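# Pull out and quarter-turn the nearest yellow rod

## Task

Take the yellow rod closest to right_arm and draw it outward to its full extent. Then rotate it by 90 degrees so that its figures (the men) end up horizontal. At the end, no part of either robot may be in contact with that rod, and a wrist camera cable resting on it also counts as contact.

## Robot and tools

ROBOT. There are two six-joint arms, left_arm and right_arm, and each has a parallel gripper. Every row of numbers and every per-joint list in a result uses this joint order: wrist pitch (joint4), shoulder (joint2), wrist yaw (joint5), wrist roll (joint6), elbow (joint3), waist (joint1). Stated joint ranges in rad: waist -2.618 to 3.054, shoulder 0.000 to 3.142, elbow 0.000 to 3.142, wrist pitch -1.571 to 1.571, wrist yaw -1.571 to 1.571, wrist roll -2.094 to 2.094. The true stops may sit up to 0.059 rad away from these values, in either direction. The fingers point along the gripper's +z axis and separate along its y axis. end_effector_position is the point between the pads, roughly 1 cm short of the fingertips.

FRAMES. The scene frame has its origin at table-top height, halfway between the nominal arm bases. +z points up, +x points out over the table, and left_arm sits on the +y side. Image left and right do not correspond to arm names. Calibrated bases in the scene frame: left_arm at (-0.028, +0.289, +0.027) m, right_arm at (-0.040, -0.349, +0.007) m. Each base has only a slight yaw, and each base's z axis points up. Hand positions, hand orientations (quat wxyz) and wrist camera poses are reported in that arm's own base frame. They can be off by a few cm, more so at long reach.

ROW FORMAT. Every row is one flat list of 14 numbers, each in [-1, 1], and it covers both arms even when only one arm moves. The first 7 numbers are left_arm: its six joints in the order above, then its opening. The last 7 are right_arm in the same layout. Joint entries are offsets, not poses. Each is measured from the Joint targets that hold when the action (or the move) begins, not from the previous row. Sending the same offset again therefore moves the joint further. Scale: 1.0 equals 2.224 rad for the waist, shoulder and elbow, and 8.485 rad for wrist pitch, yaw and roll. A zero offset re-commands the current targets. The opening entry is absolute: +1 is fully open and -1 is shut. To leave a gripper unchanged, repeat its current command, because 0 means half-open.

TOOLS.
- execute_actions(actions, cameras): actions is a list of actions. Each action is a list of up to 15 rows, and each row lasts one 1/30 s step. If an action has fewer rows, its last row is held for the remaining steps. An empty list just reports the current state. If an action would push any joint more than 0.059 rad past its range, that action is rejected for both arms. A malformed action, or a first action that fails this check, rejects the whole call. A joint driven to its real stop produces the line "joint sent to its limit".
- move(target, speed, blend, opening_speed, blocking, cameras): target is either one 14-number row or a list of up to 15 rows. Every row is an offset from the same starting Joint targets. All joints are interpolated together, so the hand traces a curve, and the move does not avoid obstacles or the other arm. speed is the peak rad/s of the joint that travels farthest, from 0.01 to 12.57, default 0.5. Give one number, or one per target. blend is a corner-rounding radius in rad for a list of targets. opening_speed is how fast the opening command changes, in scale units per second, at least 0.2; use a low value when closing on anything fragile. blocking=false returns control after about 0.5 s while the move carries on. The result adds a "move:" line: done, off_target (resting more than 0.035 rad from the target), moving, held or fault, plus limits=held if any steps were withheld. Being done does not mean an arm is free of contact.
- wait(seconds): 0 to 10 s, and every arm keeps its last command.
- stop(): brakes a running move. Braking needs some distance.
- zoom_image(camera, region): camera is cam_left_wrist or cam_right_wrist. region is [x0, y0, x1, y1] in pixels of that camera's latest image, with the origin at top-left, and may be at most 504x504.
- read_manual(section): returns only licence texts.
- finished_scene(scene): scene is the current scene's number. It ends the scene and cannot be undone, so call it only once the goal is fully met.

RESULTS. Joint positions and Joint velocities give one block per arm in the joint order, then the finger gap (m; 0.094 when fully open). Joint targets is the baseline for your next offsets. Tool commands shows the current opening commands. grip_measured uses the opening scale and can read a few mm wide when empty. Joint torques include the arm's own weight and wrap at ±28 N m on entries 2, 5 and 6. Action calls also list joint positions at sampled steps. "joint command not followed" means the clearance check altered some steps. MOTOR HOT appears at 75 °C. OVER-TEMPERATURE FAULT at 90 °C folds that arm away for the rest of the scene. The cameras are cam_left_wrist and cam_right_wrist, both 672x504 fisheye.

CAUTIONS. Keep the two arms from touching; a gripper closing on the other arm's fingers counts as a hard press. Avoid fast impacts and strong pushes against the table or the rod. A target set far beyond a contact presses harder, and faster motion hits harder. Don't hold an arm stretched out or straining for long, because motors heat up. To release a push, command the targets back past the measured positions. To release a grip, command an opening well above grip_measured. Before finishing, open the gripper and move the hand, and its camera cable, clear of the rod.

Each tool is called after ">>>" by a JSON object that holds its "method" and its "body", one argument or row to a line.

## Session

>>> {"method": "execute_actions", "body": {
  "actions": []
}}

Scene clock: 0.00 s.
left_arm: end_effector_position=(+0.4007, +0.0076, +0.1253) grip_measured=+1.000 end_effector_quat_wxyz=(+0.625, -0.028, +0.778, +0.057) | right_arm: end_effector_position=(+0.3999, -0.0295, +0.1148) grip_measured=+1.000 end_effector_quat_wxyz=(+0.608, +0.063, +0.791, -0.024)
Joint names: [wrist pitch, shoulder, wrist yaw, wrist roll, elbow, waist]
Joint positions: left_arm=[0.966 1.539 -0.191 0.014 0.356 -0.068 0.094] | right_arm=[0.914 1.54 0.071 0.059 0.363 -0.045 0.094]
Joint velocities: within noise
Joint torques (N m): no reading
Heat: left arm: 47 °C; right arm: 43 °C.
Joint targets: left_arm=[0.959 1.536 -0.192 0.014 0.359 -0.068] | right_arm=[0.904 1.537 0.071 0.060 0.366 -0.045]
Tool commands: left_gripper/opening=+1.0 right_gripper/opening=+1.0

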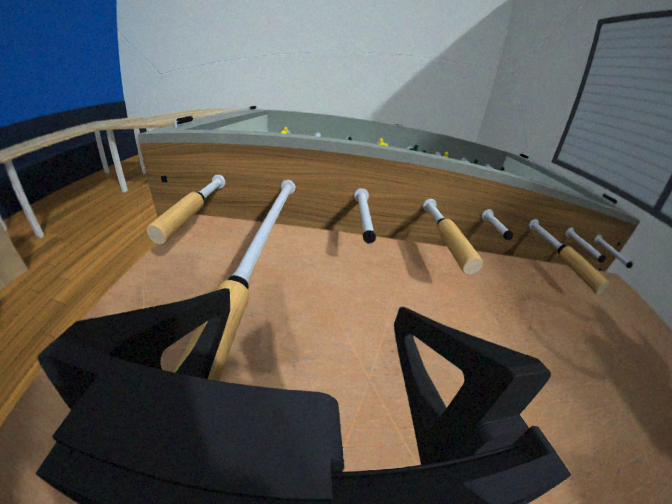

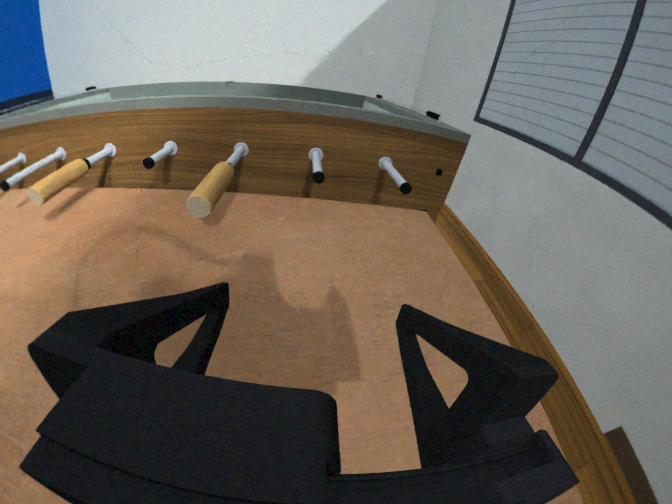

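>>> {"method": "move", "body": {
  "target": [0,0,0,0,0,0,1,0.0750,0.3505,0.02675,0.17806,0.18435,0.15423,0.4],
  "speed": 0.9
}}

Scene clock: 92.57 s.
left_arm: end_effector_position=(+0.4007, +0.0076, +0.1253) grip_measured=+1.000 end_effector_quat_wxyz=(+0.625, -0.028, +0.778, +0.057) | right_arm: end_effector_position=(+0.4971, +0.0984, +0.0604) grip_measured=+0.402 end_effector_quat_wxyz=(+0.490, +0.507, +0.519, +0.483)
Joint names: [wrist pitch, shoulder, wrist yaw, wrist roll, elbow, waist]
Joint positions: left_arm=[0.966 1.539 -0.191 0.014 0.356 -0.068 0.094] | right_arm=[1.482 2.296 0.289 1.567 0.759 0.294 0.066]
Joint velocities: within noise
Joint torques (N m): left_arm=[1.83 -6.35 -0.05 0 5.3 -0.09] | right_arm=[2.26 -7.05 0.17 0.04 4.68 0.44]
Heat: left arm: 45 °C; right arm: 44 °C.
Joint targets: left_arm=[0.959 1.536 -0.192 0.014 0.359 -0.068] | right_arm=[1.540 2.317 0.298 1.571 0.776 0.298]
move: off_target (right_arm); right_arm: the wrist pitch is farthest, 0.058 rad from its target
camera_calibration:
cam_right_wrist: T_world_to_cam=[[-0.0988851, -0.19747, -0.975309, 0.118211], [-0.410823, 0.900788, -0.140729, 0.156803], [0.906337, 0.386764, -0.1702, -0.360467], [0, 0, 0, 1]] pos_world=[0.402811, 0.0215123, 0.0760072]

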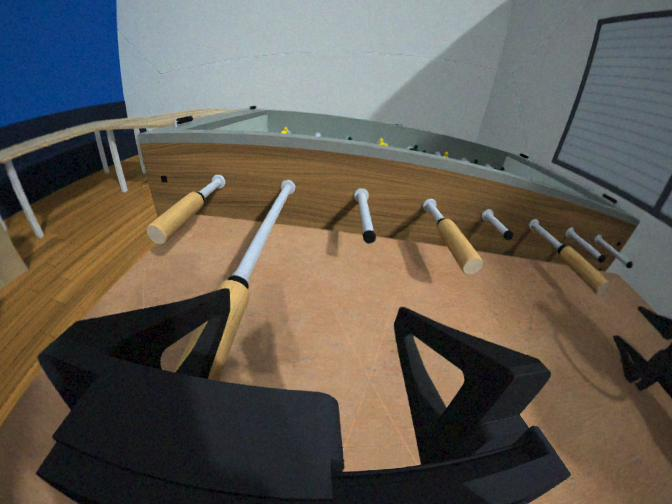

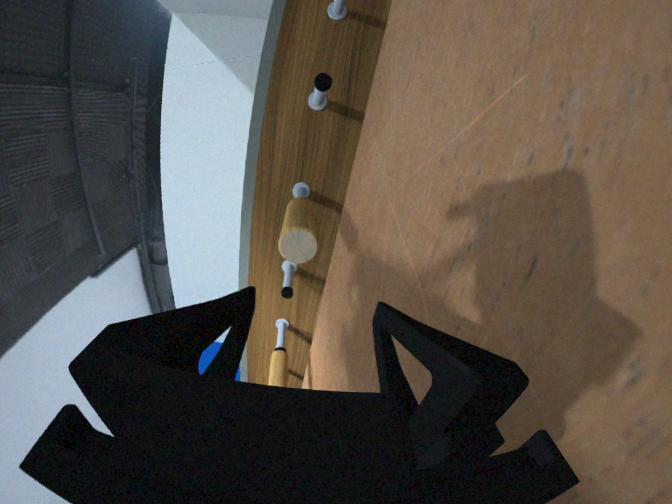

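>>> {"method": "move", "body": {
  "target": [
    [0,0,0,0,0,0,1,-0.02094,0.0455,-0.00523,0,0.1232,-0.01996,0.4],
    [0,0,0,0,0,0,1,-0.04078,0.0935,-0.00892,0,0.2471,-0.03404,0.4]
  ],
  "speed": 0.5
}}

>>> {"method": "zoom_image", "body": {
  "camera": "cam_right_wrist",
  "region": [180, 150, 440, 400]
}}

Scene clock: 109.57 s.
left_arm: end_effector_position=(+0.4007, +0.0076, +0.1253) grip_measured=+1.000 end_effector_quat_wxyz=(+0.625, -0.028, +0.778, +0.057) | right_arm: end_effector_position=(+0.6140, +0.1031, +0.0758) grip_measured=+0.402 end_effector_quat_wxyz=(+0.503, +0.497, +0.496, +0.505)
Joint names: [wrist pitch, shoulder, wrist yaw, wrist roll, elbow, waist]
Joint positions: left_arm=[0.966 1.539 -0.191 0.014 0.356 -0.068 0.094] | right_arm=[1.207 2.496 0.228 1.57 1.305 0.23 0.066]
Joint velocities: within noise
Joint torques (N m): left_arm=[1.83 -6.37 -0.05 0.01 5.34 -0.05] | right_arm=[1.61 -9.28 -0.02 0.01 6.8 -0.64]
Heat: left arm: 45 °C; right arm: 48 °C.
Joint targets: left_arm=[0.959 1.536 -0.192 0.014 0.359 -0.068] | right_arm=[1.194 2.525 0.222 1.571 1.326 0.222]
move: done
camera_calibration:
cam_right_wrist: T_world_to_cam=[[-0.0341949, -0.175553, -0.983876, 0.104381], [-0.398063, 0.905387, -0.147713, 0.194864], [0.91672, 0.386594, -0.100841, -0.477227], [0, 0, 0, 1]] pos_world=[0.518621, 0.02639, 0.0833585]

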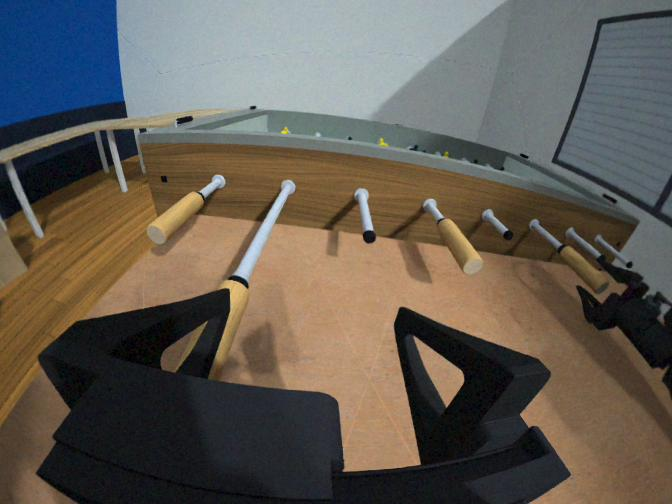

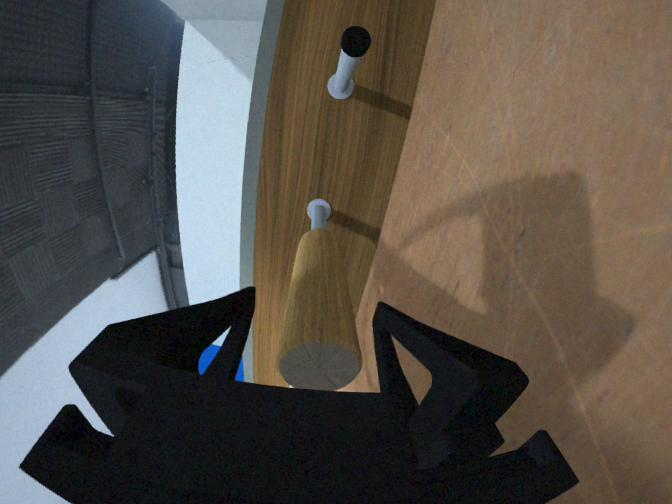

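Scaled by 1.938 from the camera's 672x504 image, which has a finer 960x720 frame.

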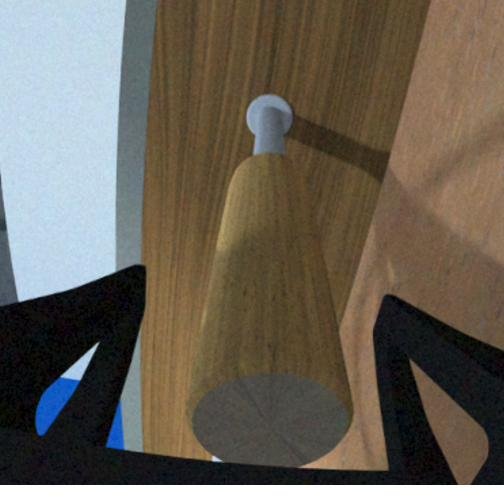

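>>> {"method": "move", "body": {
  "target": [0,0,0,0,0,0,1,0,0,0,0,0,0,-0.4],
  "opening_speed": 0.8,
  "cameras": ["cam_right_wrist"]
}}

Scene clock: 137.83 s.
left_arm: end_effector_position=(+0.4007, +0.0076, +0.1253) grip_measured=+1.000 end_effector_quat_wxyz=(+0.625, -0.028, +0.778, +0.057) | right_arm: end_effector_position=(+0.6139, +0.1032, +0.0743) grip_measured=-0.305 end_effector_quat_wxyz=(+0.502, +0.497, +0.497, +0.504)
Joint names: [wrist pitch, shoulder, wrist yaw, wrist roll, elbow, waist]
Joint positions: left_arm=[0.966 1.539 -0.191 0.014 0.356 -0.068 0.094] | right_arm=[1.205 2.498 0.228 1.571 1.305 0.23 0.033]
Joint velocities: within noise
Joint torques (N m): left_arm=[1.83 -6.35 -0.05 0.02 5.33 -0.08] | right_arm=[1.63 -9.4 -0.02 0.01 6.79 -0.62]
Heat: left arm: 45 °C; right arm: 45 °C.
Joint targets: left_arm=[0.959 1.536 -0.192 0.014 0.359 -0.068] | right_arm=[1.194 2.525 0.222 1.571 1.326 0.222]
move: done
camera_calibration:
cam_right_wrist: T_world_to_cam=[[-0.0377262, -0.175668, -0.983726, 0.105029], [-0.398935, 0.905225, -0.14635, 0.195034], [0.916203, 0.386922, -0.104231, -0.476813], [0, 0, 0, 1]] pos_world=[0.518626, 0.0263896, 0.0821641]
Images, in order (width x height): cam_right_wrist 672x504.

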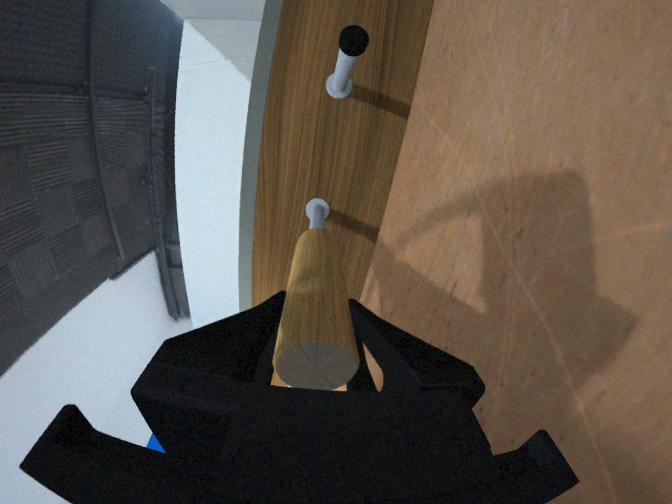

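>>> {"method": "move", "body": {
  "target": [
    [0,0,0,0,0,0,1,0,0,0,-0.18515,0,0,-0.4],
    [0,0,0,0,0,0,1,0.0220,-0.0679,0.00507,-0.18515,-0.1496,0.01938,-0.4]
  ],
  "speed": [1.0,0.4]
}}

Scene clock: 151.20 s.
left_arm: end_effector_position=(+0.4007, +0.0076, +0.1253) grip_measured=+1.000 end_effector_quat_wxyz=(+0.625, -0.028, +0.778, +0.057) | right_arm: end_effector_position=(+0.5539, +0.0988, +0.0695) grip_measured=-0.306 end_effector_quat_wxyz=(+0.707, +0.013, +0.707, +0.000)
Joint names: [wrist pitch, shoulder, wrist yaw, wrist roll, elbow, waist]
Joint positions: left_arm=[0.966 1.539 -0.191 0.014 0.356 -0.068 0.094] | right_arm=[1.38 2.392 0.283 0.018 1.014 0.263 0.033]
Joint velocities: within noise
Joint torques (N m): left_arm=[1.84 -6.34 -0.05 0 5.33 -0.06] | right_arm=[1.73 -11.62 -0.14 -0.19 2.73 0.23]
Heat: left arm: 45 °C; right arm: 45 °C.
Joint targets: left_arm=[0.959 1.536 -0.192 0.014 0.359 -0.068] | right_arm=[1.381 2.374 0.265 0.000 0.993 0.265]
move: done
camera_calibration:
cam_right_wrist: T_world_to_cam=[[-0.0684287, -0.984695, 0.160293, 0.114758], [-0.400417, -0.120053, -0.908435, 0.329511], [0.913774, -0.126347, -0.386074, -0.348949], [0, 0, 0, 1]] pos_world=[0.458655, 0.108472, 0.146224]

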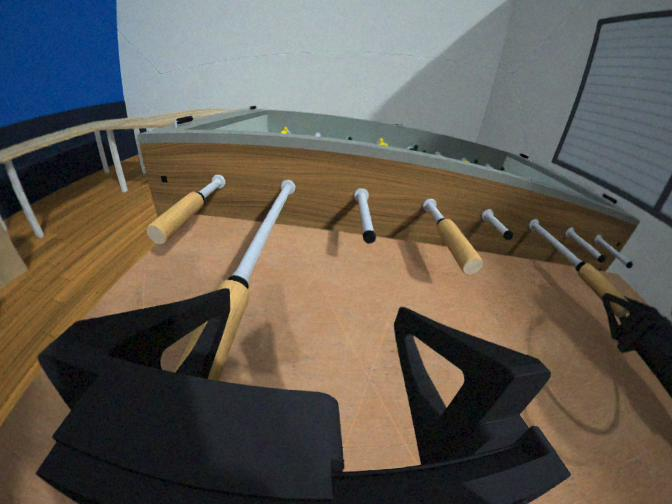

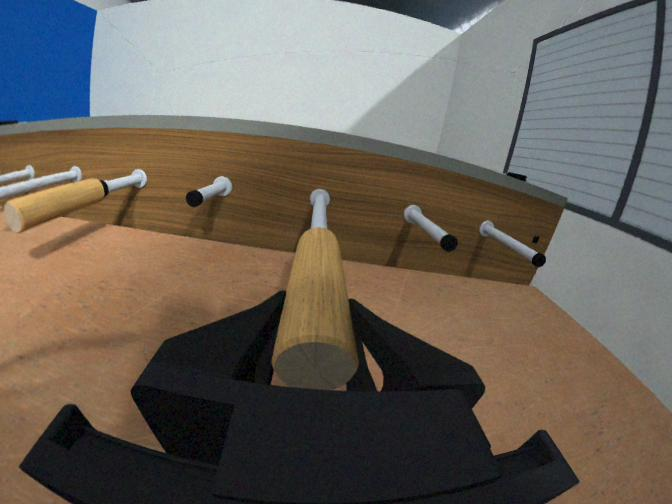

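>>> {"method": "move", "body": {
  "target": [
    [0,0,0,0,0,0,1,-0.0392,-0.1588,0.00499,0.00955,-0.1274,0.02356,-0.4],
    [0,0,0,0,0,0,1,-0.07105,-0.2796,0.0094,0.01796,-0.2004,0.0498,-0.4]
  ],
  "speed": 0.3
}}

Scene clock: 162.87 s.
left_arm: end_effector_position=(+0.4007, +0.0076, +0.1253) grip_measured=+1.000 end_effector_quat_wxyz=(+0.625, -0.028, +0.778, +0.057) | right_arm: end_effector_position=(+0.4739, +0.1012, +0.0794) grip_measured=-0.307 end_effector_quat_wxyz=(+0.576, +0.010, +0.817, +0.012)
Joint names: [wrist pitch, shoulder, wrist yaw, wrist roll, elbow, waist]
Joint positions: left_arm=[0.966 1.539 -0.191 0.014 0.356 -0.068 0.094] | right_arm=[0.826 1.909 0.284 0.138 0.726 0.312 0.033]
Joint velocities: within noise
Joint torques (N m): left_arm=[1.83 -6.34 -0.05 0 5.33 -0.08] | right_arm=[1.28 -20.52 0.77 0.17 -8.34 5.82]
Heat: left arm: 45 °C; right arm: 46 °C.
Joint targets: left_arm=[0.959 1.536 -0.192 0.014 0.359 -0.068] | right_arm=[0.778 1.752 0.345 0.152 0.547 0.376]
move: off_target (right_arm); right_arm: the elbow is farthest, 0.179 rad from its target
camera_calibration:
cam_right_wrist: T_world_to_cam=[[0.0117595, -0.988142, 0.153093, 0.0729885], [-0.679521, -0.120216, -0.72374, 0.424251], [0.733562, -0.0955191, -0.672877, -0.166718], [0, 0, 0, 1]] pos_world=[0.409727, 0.1072, 0.183693]

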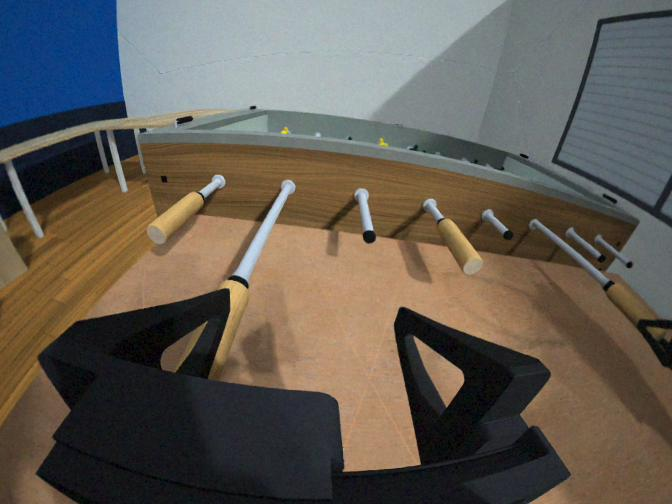

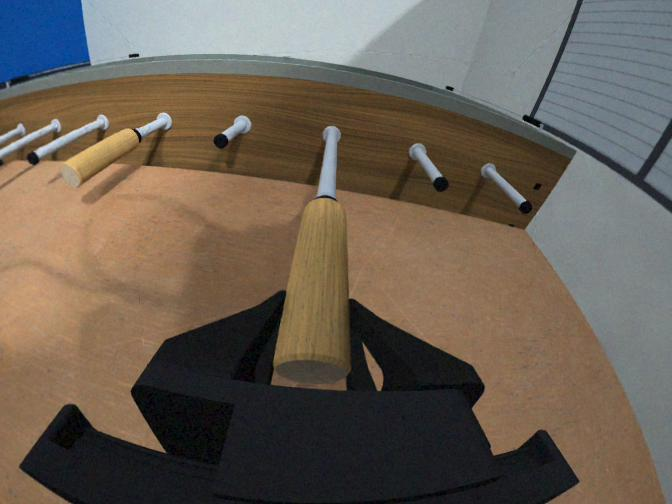

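>>> {"method": "move", "body": {
  "target": [0,0,0,0,0,0,1,0.0048,0.060,-0.005,-0.001,0.0684,-0.0245,-0.4],
  "speed": 0.4,
  "cameras": []
}}

>>> {"method": "move", "body": {
  "target": [0,0,0,0,0,0,1,0,0,0,0,0,0,0.5],
  "opening_speed": 1.5
}}

Scene clock: 176.97 s.
left_arm: end_effector_position=(+0.4007, +0.0076, +0.1253) grip_measured=+1.000 end_effector_quat_wxyz=(+0.625, -0.028, +0.778, +0.057) | right_arm: end_effector_position=(+0.4778, +0.1019, +0.0770) grip_measured=-0.307 end_effector_quat_wxyz=(+0.571, +0.010, +0.821, +0.014)
Joint names: [wrist pitch, shoulder, wrist yaw, wrist roll, elbow, waist]
Joint positions: left_arm=[0.966 1.539 -0.191 0.014 0.356 -0.068 0.094] | right_arm=[0.8 1.919 0.278 0.142 0.749 0.308 0.033]
Joint velocities: within noise
Joint torques (N m): left_arm=[1.84 -6.35 -0.04 0.01 5.31 -0.06] | right_arm=[1.86 -10.41 0.38 0.02 1.72 1.24]
Heat: left arm: 44 °C; right arm: 49 °C.
Joint targets: left_arm=[0.959 1.536 -0.192 0.014 0.359 -0.068] | right_arm=[0.819 1.885 0.303 0.144 0.699 0.322]
move: off_target (right_arm); right_arm: the elbow is farthest, 0.049 rad from its target
No camera images: "cameras" was empty.

Scene clock: 177.80 s.
left_arm: end_effector_position=(+0.4007, +0.0076, +0.1253) grip_measured=+1.000 end_effector_quat_wxyz=(+0.625, -0.028, +0.778, +0.057) | right_arm: end_effector_position=(+0.4687, +0.0996, +0.0719) grip_measured=+0.498 end_effector_quat_wxyz=(+0.566, +0.011, +0.824, +0.005)
Joint names: [wrist pitch, shoulder, wrist yaw, wrist roll, elbow, waist]
Joint positions: left_arm=[0.966 1.539 -0.191 0.014 0.356 -0.068 0.094] | right_arm=[0.809 1.908 0.301 0.142 0.715 0.318 0.07]
Joint velocities: within noise
Joint torques (N m): left_arm=[1.84 -6.31 -0.04 0 5.31 -0.05] | right_arm=[1.77 -9.24 0.13 0.03 4.01 0.39]
Heat: left arm: 44 °C; right arm: 49 °C.
Joint targets: left_arm=[0.959 1.536 -0.192 0.014 0.359 -0.068] | right_arm=[0.819 1.885 0.303 0.144 0.699 0.322]
move: done
camera_calibration:
cam_right_wrist: T_world_to_cam=[[0.00476796, -0.986581, 0.163202, 0.0749527], [-0.698472, -0.120079, -0.705491, 0.422744], [0.715622, -0.110628, -0.689672, -0.157054], [0, 0, 0, 1]] pos_world=[0.407308, 0.107335, 0.177694]

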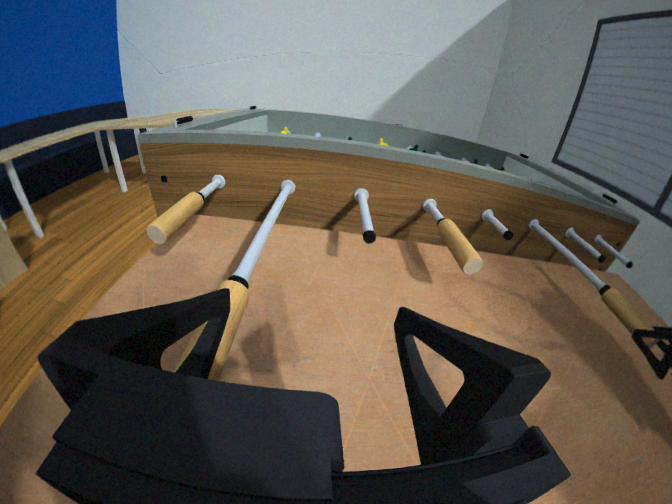

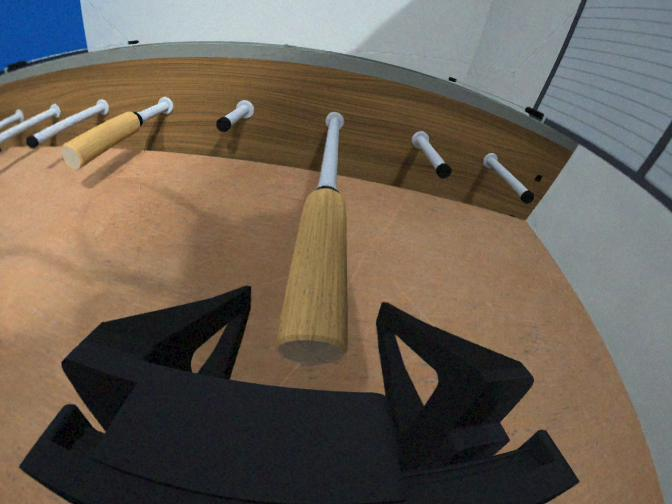

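>>> {"method": "move", "body": {
  "target": [0,0,0,0,0,0,1,-0.01527,-0.1784,0.01344,0.0015,-0.1230,0.0549,0.5],
  "speed": 0.6
}}

>>> {"method": "zoom_image", "body": {
  "camera": "cam_right_wrist",
  "region": [240, 0, 480, 240]
}}

>>> {"method": "zoom_image", "body": {
  "camera": "cam_left_wrist",
  "region": [240, 90, 480, 240]
}}

Scene clock: 191.50 s.
left_arm: end_effector_position=(+0.4007, +0.0076, +0.1253) grip_measured=+1.000 end_effector_quat_wxyz=(+0.625, -0.028, +0.778, +0.057) | right_arm: end_effector_position=(+0.3860, +0.1022, +0.1155) grip_measured=+0.498 end_effector_quat_wxyz=(+0.582, -0.003, +0.813, -0.003)
Joint names: [wrist pitch, shoulder, wrist yaw, wrist roll, elbow, waist]
Joint positions: left_arm=[0.966 1.539 -0.191 0.014 0.356 -0.068 0.094] | right_arm=[0.698 1.503 0.413 0.142 0.444 0.436 0.07]
Joint velocities: within noise
Joint torques (N m): left_arm=[1.84 -6.35 -0.05 0.02 5.41 -0.02] | right_arm=[1.57 -5.57 0.14 0.17 4.36 0.73]
Heat: left arm: 44 °C; right arm: 46 °C.
Joint targets: left_arm=[0.959 1.536 -0.192 0.014 0.359 -0.068] | right_arm=[0.689 1.489 0.416 0.156 0.426 0.444]
move: done
camera_calibration:
cam_right_wrist: T_world_to_cam=[[0.0119993, -0.981283, 0.192197, 0.064141], [-0.669769, -0.150609, -0.727136, 0.390585], [0.742472, -0.120002, -0.65904, -0.0804826], [0, 0, 0, 1]] pos_world=[0.320588, 0.112108, 0.21864]

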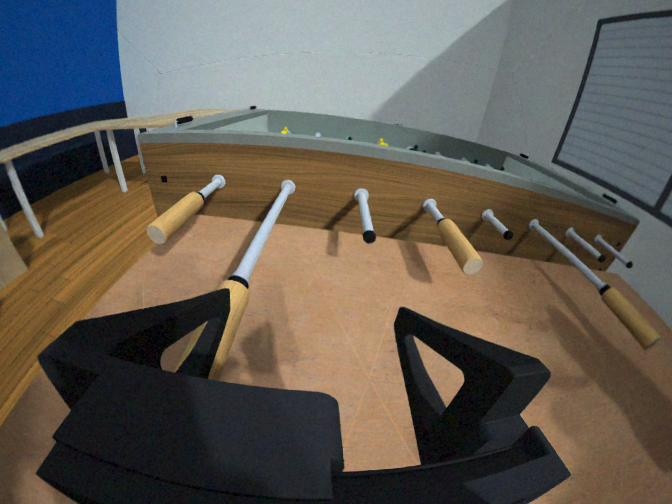

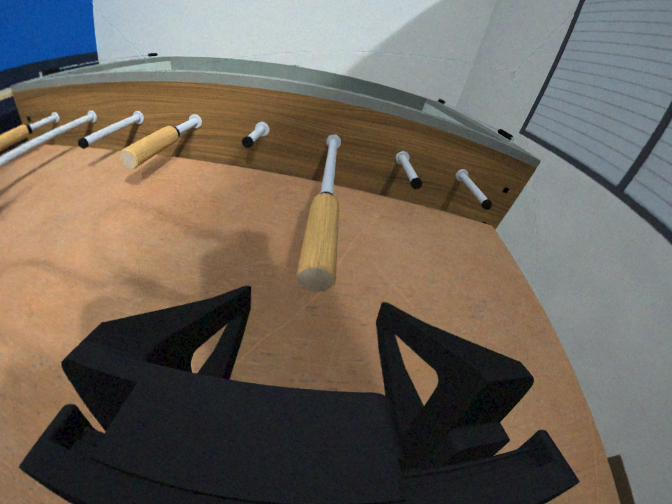

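Scaled by 2.100 from the camera's 672x504 image, which has a finer 960x720 frame.

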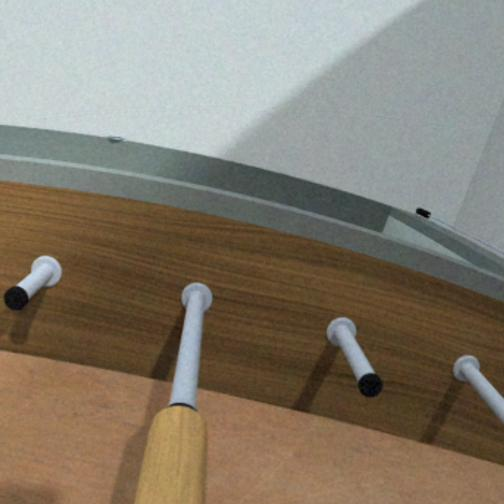

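Scaled by 2.100 from the camera's 672x504 image, which has a finer 960x720 frame.

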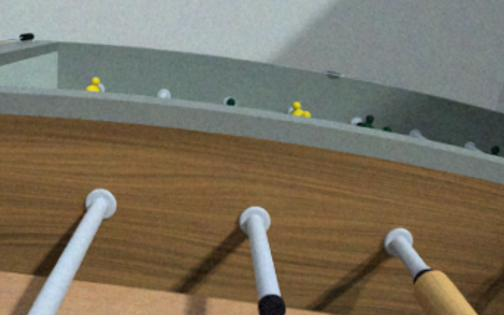

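>>> {"method": "finished_scene", "body": {
  "scene": 1
}}

The scene is finished: the task was done.


## Next scene

The same job, from a new start.

>>> {"method": "execute_actions", "body": {
  "actions": []
}}

Scene clock: 0.00 s.
left_arm: end_effector_position=(+0.3899, -0.0004, +0.1147) grip_measured=+1.000 end_effector_quat_wxyz=(+0.609, -0.026, +0.793, +0.006) | right_arm: end_effector_position=(+0.3960, -0.0474, +0.1154) grip_measured=+1.000 end_effector_quat_wxyz=(+0.595, +0.094, +0.794, -0.086)
Joint names: [wrist pitch, shoulder, wrist yaw, wrist roll, elbow, waist]
Joint positions: left_arm=[0.911 1.495 -0.08 -0.043 0.322 -0.04 0.094] | right_arm=[0.848 1.518 0.234 0.044 0.38 -0.018 0.094]
Joint velocities: within noise
Joint torques (N m): no reading
Heat: left arm: 43 °C; right arm: 40 °C.
Joint targets: left_arm=[0.899 1.493 -0.081 -0.042 0.324 -0.040] | right_arm=[0.837 1.515 0.234 0.045 0.383 -0.018]
Tool commands: left_gripper/opening=+1.0 right_gripper/opening=+1.0
camera_calibration:
cam_left_wrist: T_world_to_cam=[[0.0222135, -0.980285, 0.196335, -0.0420869], [-0.593611, -0.170951, -0.786385, 0.357186], [0.804446, -0.0990782, -0.585705, -0.125405], [0, 0, 0, 1]] pos_world=[0.313846, 0.00737939, 0.215698]
cam_right_wrist: T_world_to_cam=[[-0.244005, -0.947103, 0.208463, 0.0183839], [-0.655393, 0.00260904, -0.755284, 0.379511], [0.714788, -0.320918, -0.621361, -0.108823], [0, 0, 0, 1]] pos_world=[0.331, -0.0185021, 0.215188]

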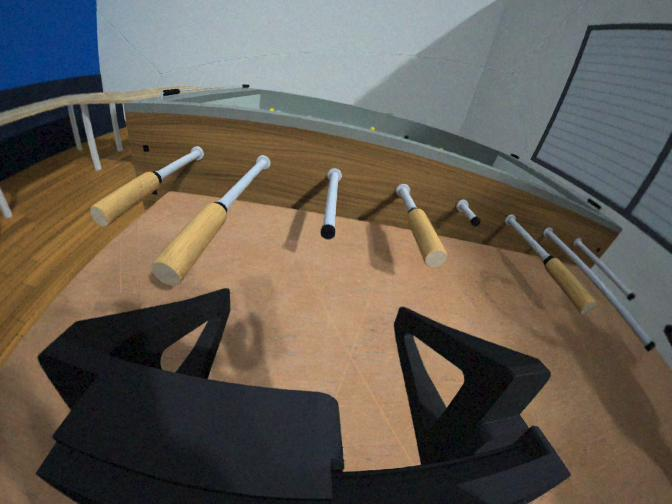

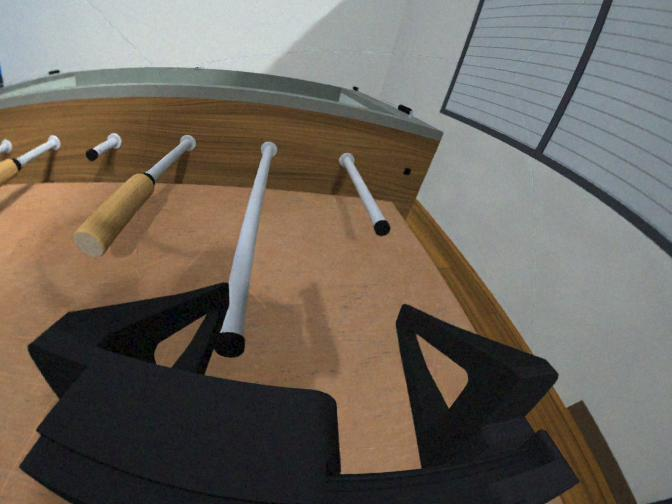

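>>> {"method": "move", "body": {
  "target": [
    [0,0,0,0,0,0,1,-0.05907,-0.01295,0.0440,0,0.1514,0.2710,0.6],
    [0,0,0,0,0,0,1,0.0512,0.2933,0.03603,-0.18185,0.1677,0.2221,0.6]
  ],
  "speed": [0.9,1.2],
  "blend": 0.05,
  "opening_speed": 1
}}

Scene clock: 62.90 s.
left_arm: end_effector_position=(+0.3899, -0.0004, +0.1147) grip_measured=+1.000 end_effector_quat_wxyz=(+0.609, -0.026, +0.793, +0.006) | right_arm: end_effector_position=(+0.4681, +0.1413, +0.0694) grip_measured=+0.602 end_effector_quat_wxyz=(-0.441, +0.518, -0.550, +0.484)
Joint names: [wrist pitch, shoulder, wrist yaw, wrist roll, elbow, waist]
Joint positions: left_arm=[0.911 1.495 -0.08 -0.043 0.322 -0.04 0.094] | right_arm=[1.251 2.151 0.553 -1.499 0.732 0.484 0.075]
Joint velocities: within noise
Joint torques (N m): left_arm=[1.88 -5.79 -0.02 0.02 5.35 -0.06] | right_arm=[1.88 -7.05 -0.04 0.06 5.74 -0.65]
Heat: left arm: 42 °C; right arm: 41 °C.
Joint targets: left_arm=[0.899 1.493 -0.081 -0.042 0.324 -0.040] | right_arm=[1.271 2.167 0.540 -1.498 0.756 0.476]
move: done
camera_calibration:
cam_left_wrist: T_world_to_cam=[[0.0222135, -0.980285, 0.196335, -0.0420869], [-0.593611, -0.170951, -0.786385, 0.357186], [0.804446, -0.0990782, -0.585705, -0.125405], [0, 0, 0, 1]] pos_world=[0.313846, 0.00737939, 0.215698]
cam_right_wrist: T_world_to_cam=[[0.104644, 0.18709, 0.976753, -0.152528], [-0.439078, -0.872549, 0.214171, 0.3466], [0.892334, -0.451283, -0.00915995, -0.235465], [0, 0, 0, 1]] pos_world=[0.378259, 0.2247, 0.0725935]

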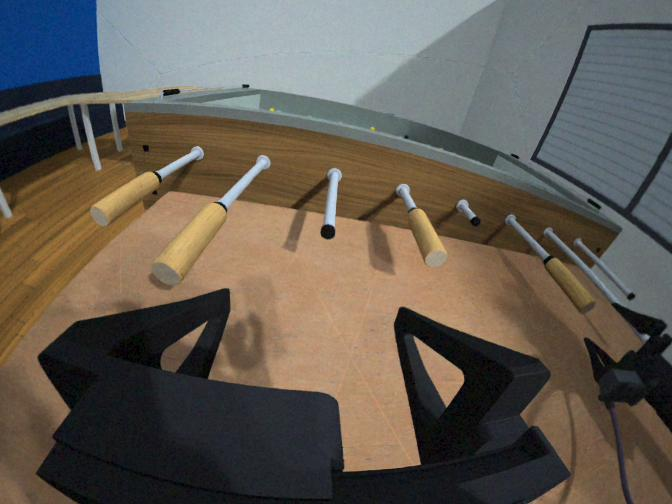

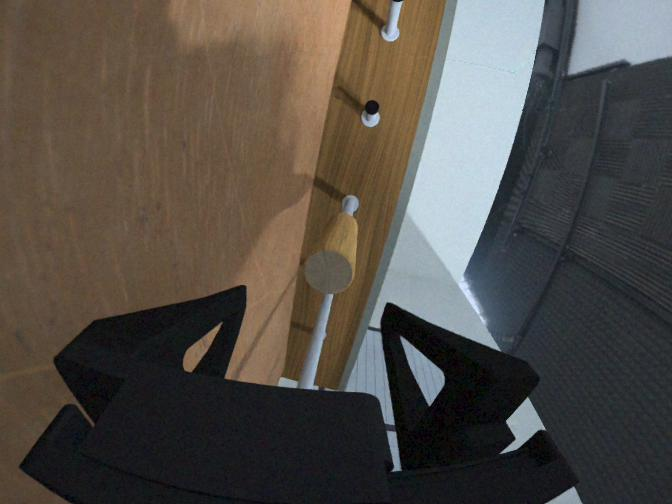

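>>> {"method": "move", "body": {
  "target": [
    [0,0,0,0,0,0,1,0.01236,0.1034,-0.00844,-0.00858,0.1178,-0.0314,0.6],
    [0,0,0,0,0,0,1,0.01236,0.1034,-0.00844,-0.00858,0.1178,-0.0314,-0.4],
    [0,0,0,0,0,0,1,0.01236,0.1034,-0.00844,0.1783,0.1178,-0.0314,-0.4],
    [0,0,0,0,0,0,1,-0.0006,0.0323,-0.00315,0.1832,0.0460,-0.0126,-0.4],
    [0,0,0,0,0,0,1,-0.0335,-0.0941,0.0058,0.1985,-0.0526,0.0310,-0.4]
  ],
  "speed": [0.5,0.5,1.2,0.4,0.3],
  "opening_speed": 1
}}

Scene clock: 93.63 s.
left_arm: end_effector_position=(+0.3899, -0.0004, +0.1147) grip_measured=+1.000 end_effector_quat_wxyz=(+0.609, -0.026, +0.793, +0.006) | right_arm: end_effector_position=(+0.4503, +0.1499, +0.0702) grip_measured=-0.309 end_effector_quat_wxyz=(+0.611, +0.022, +0.791, -0.017)
Joint names: [wrist pitch, shoulder, wrist yaw, wrist roll, elbow, waist]
Joint positions: left_arm=[0.911 1.495 -0.08 -0.043 0.322 -0.04 0.094] | right_arm=[1.01 2.011 0.553 0.162 0.7 0.518 0.032]
Joint velocities: within noise
Joint torques (N m): left_arm=[1.88 -5.75 -0.02 0.02 5.33 -0.03] | right_arm=[1.47 -12.21 0.54 0.25 0.06 2.47]
Heat: left arm: 42 °C; right arm: 43 °C.
Joint targets: left_arm=[0.899 1.493 -0.081 -0.042 0.324 -0.040] | right_arm=[0.987 1.958 0.589 0.186 0.639 0.545]
move: off_target (right_arm); right_arm: the elbow is farthest, 0.061 rad from its target
camera_calibration:
cam_left_wrist: T_world_to_cam=[[0.0222135, -0.980285, 0.196335, -0.0420869], [-0.593611, -0.170951, -0.786385, 0.357186], [0.804446, -0.0990782, -0.585705, -0.125405], [0, 0, 0, 1]] pos_world=[0.313846, 0.00737939, 0.215698]
cam_right_wrist: T_world_to_cam=[[-0.0578322, -0.981069, 0.184822, 0.150894], [-0.621416, -0.109518, -0.775789, 0.383307], [0.781344, -0.159717, -0.603318, -0.167707], [0, 0, 0, 1]] pos_world=[0.377956, 0.163231, 0.168296]

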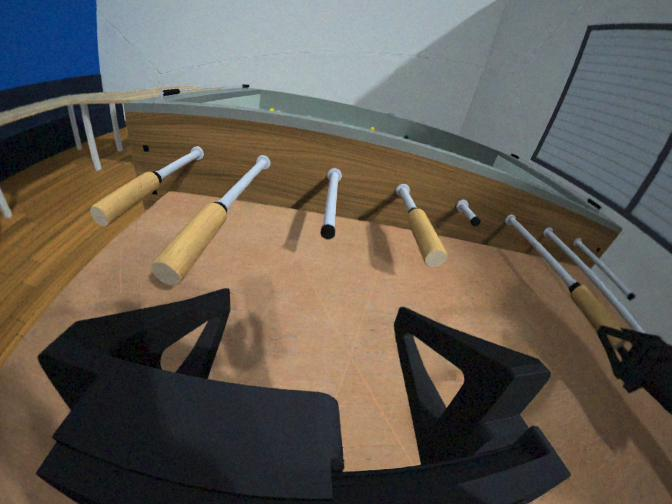

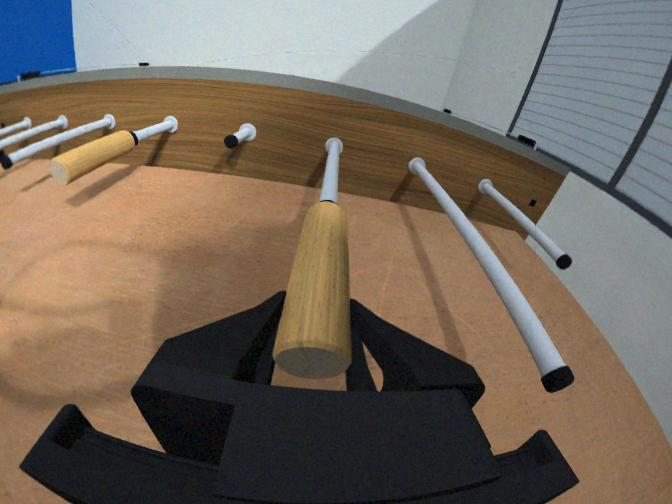

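>>> {"method": "move", "body": {
  "target": [0,0,0,0,0,0,1,-0.012,-0.046,0.0034,0.0055,-0.036,0.0163,-0.4],
  "speed": 0.25,
  "cameras": ["cam_right_wrist"]
}}

Scene clock: 100.10 s.
left_arm: end_effector_position=(+0.3899, -0.0004, +0.1147) grip_measured=+1.000 end_effector_quat_wxyz=(+0.609, -0.026, +0.793, +0.006) | right_arm: end_effector_position=(+0.4475, +0.1478, +0.0733) grip_measured=-0.309 end_effector_quat_wxyz=(+0.597, +0.032, +0.802, -0.004)
Joint names: [wrist pitch, shoulder, wrist yaw, wrist roll, elbow, waist]
Joint positions: left_arm=[0.911 1.495 -0.08 -0.043 0.322 -0.04 0.094] | right_arm=[0.92 1.957 0.528 0.21 0.697 0.508 0.032]
Joint velocities: within noise
Joint torques (N m): left_arm=[1.88 -5.76 -0.01 0.02 5.34 -0.05] | right_arm=[1.37 -16.03 1.13 0.22 -5.65 6.54]
Heat: left arm: 42 °C; right arm: 43 °C.
Joint targets: left_arm=[0.899 1.493 -0.081 -0.042 0.324 -0.040] | right_arm=[0.886 1.856 0.618 0.233 0.559 0.581]
move: off_target (right_arm); right_arm: the elbow is farthest, 0.138 rad from its target
camera_calibration:
cam_right_wrist: T_world_to_cam=[[-0.0501805, -0.986948, 0.153021, 0.147805], [-0.64866, -0.0842946, -0.756396, 0.390847], [0.759422, -0.137215, -0.635964, -0.155129], [0, 0, 0, 1]] pos_world=[0.378752, 0.157536, 0.174362]
Images, in order (width x height): cam_right_wrist 672x504.

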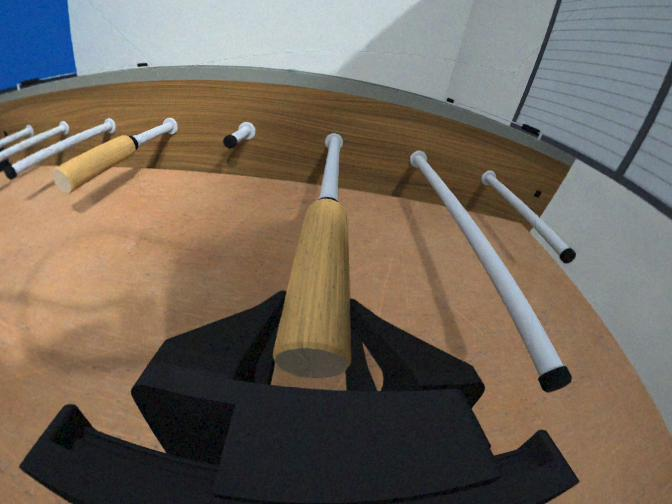

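>>> {"method": "move", "body": {
  "target": [
    [0,0,0,0,0,0,1,0.012,0.046,-0.0034,-0.0055,0.036,-0.0163,-0.4],
    [0,0,0,0,0,0,1,0.012,0.046,-0.0034,-0.0055,0.036,-0.0163,0.5],
    [0,0,0,0,0,0,1,-0.0326,-0.1316,0.0137,0.0108,-0.0318,0.0637,0.5]
  ],
  "speed": 0.6,
  "opening_speed": 1.5,
  "cameras": ["cam_right_wrist"]
}}

Scene clock: 116.90 s.
left_arm: end_effector_position=(+0.3899, -0.0004, +0.1147) grip_measured=+1.000 end_effector_quat_wxyz=(+0.609, -0.026, +0.793, +0.006) | right_arm: end_effector_position=(+0.3607, +0.1582, +0.1092) grip_measured=+0.498 end_effector_quat_wxyz=(+0.582, +0.025, +0.813, -0.018)
Joint names: [wrist pitch, shoulder, wrist yaw, wrist roll, elbow, waist]
Joint positions: left_arm=[0.911 1.495 -0.08 -0.043 0.322 -0.04 0.094] | right_arm=[0.62 1.576 0.726 0.307 0.51 0.716 0.07]
Joint velocities: within noise
Joint torques (N m): left_arm=[1.88 -5.76 -0.02 0.02 5.3 -0.03] | right_arm=[1.45 -6.06 0.29 0.15 3.88 0.68]
Heat: left arm: 42 °C; right arm: 45 °C.
Joint targets: left_arm=[0.899 1.493 -0.081 -0.042 0.324 -0.040] | right_arm=[0.609 1.563 0.734 0.325 0.488 0.723]
move: done; target 2's new numbers were sent with right_arm's wrist yaw 0.067 rad from that target
camera_calibration:
cam_right_wrist: T_world_to_cam=[[-0.0494802, -0.981557, 0.184655, 0.143671], [-0.677296, -0.102903, -0.728478, 0.372791], [0.734045, -0.161112, -0.659713, -0.0494032], [0, 0, 0, 1]] pos_world=[0.295863, 0.171423, 0.212449]
Images, in order (width x height): cam_right_wrist 672x504.

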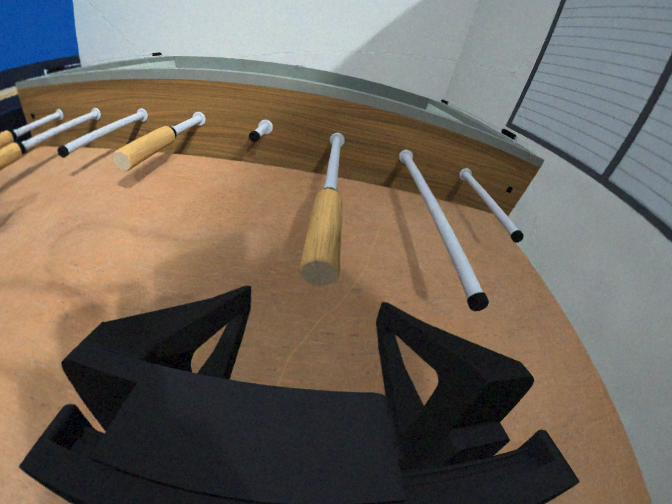

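Clear.

>>> {"method": "finished_scene", "body": {
  "scene": 2
}}

The scene is finished: the task was done.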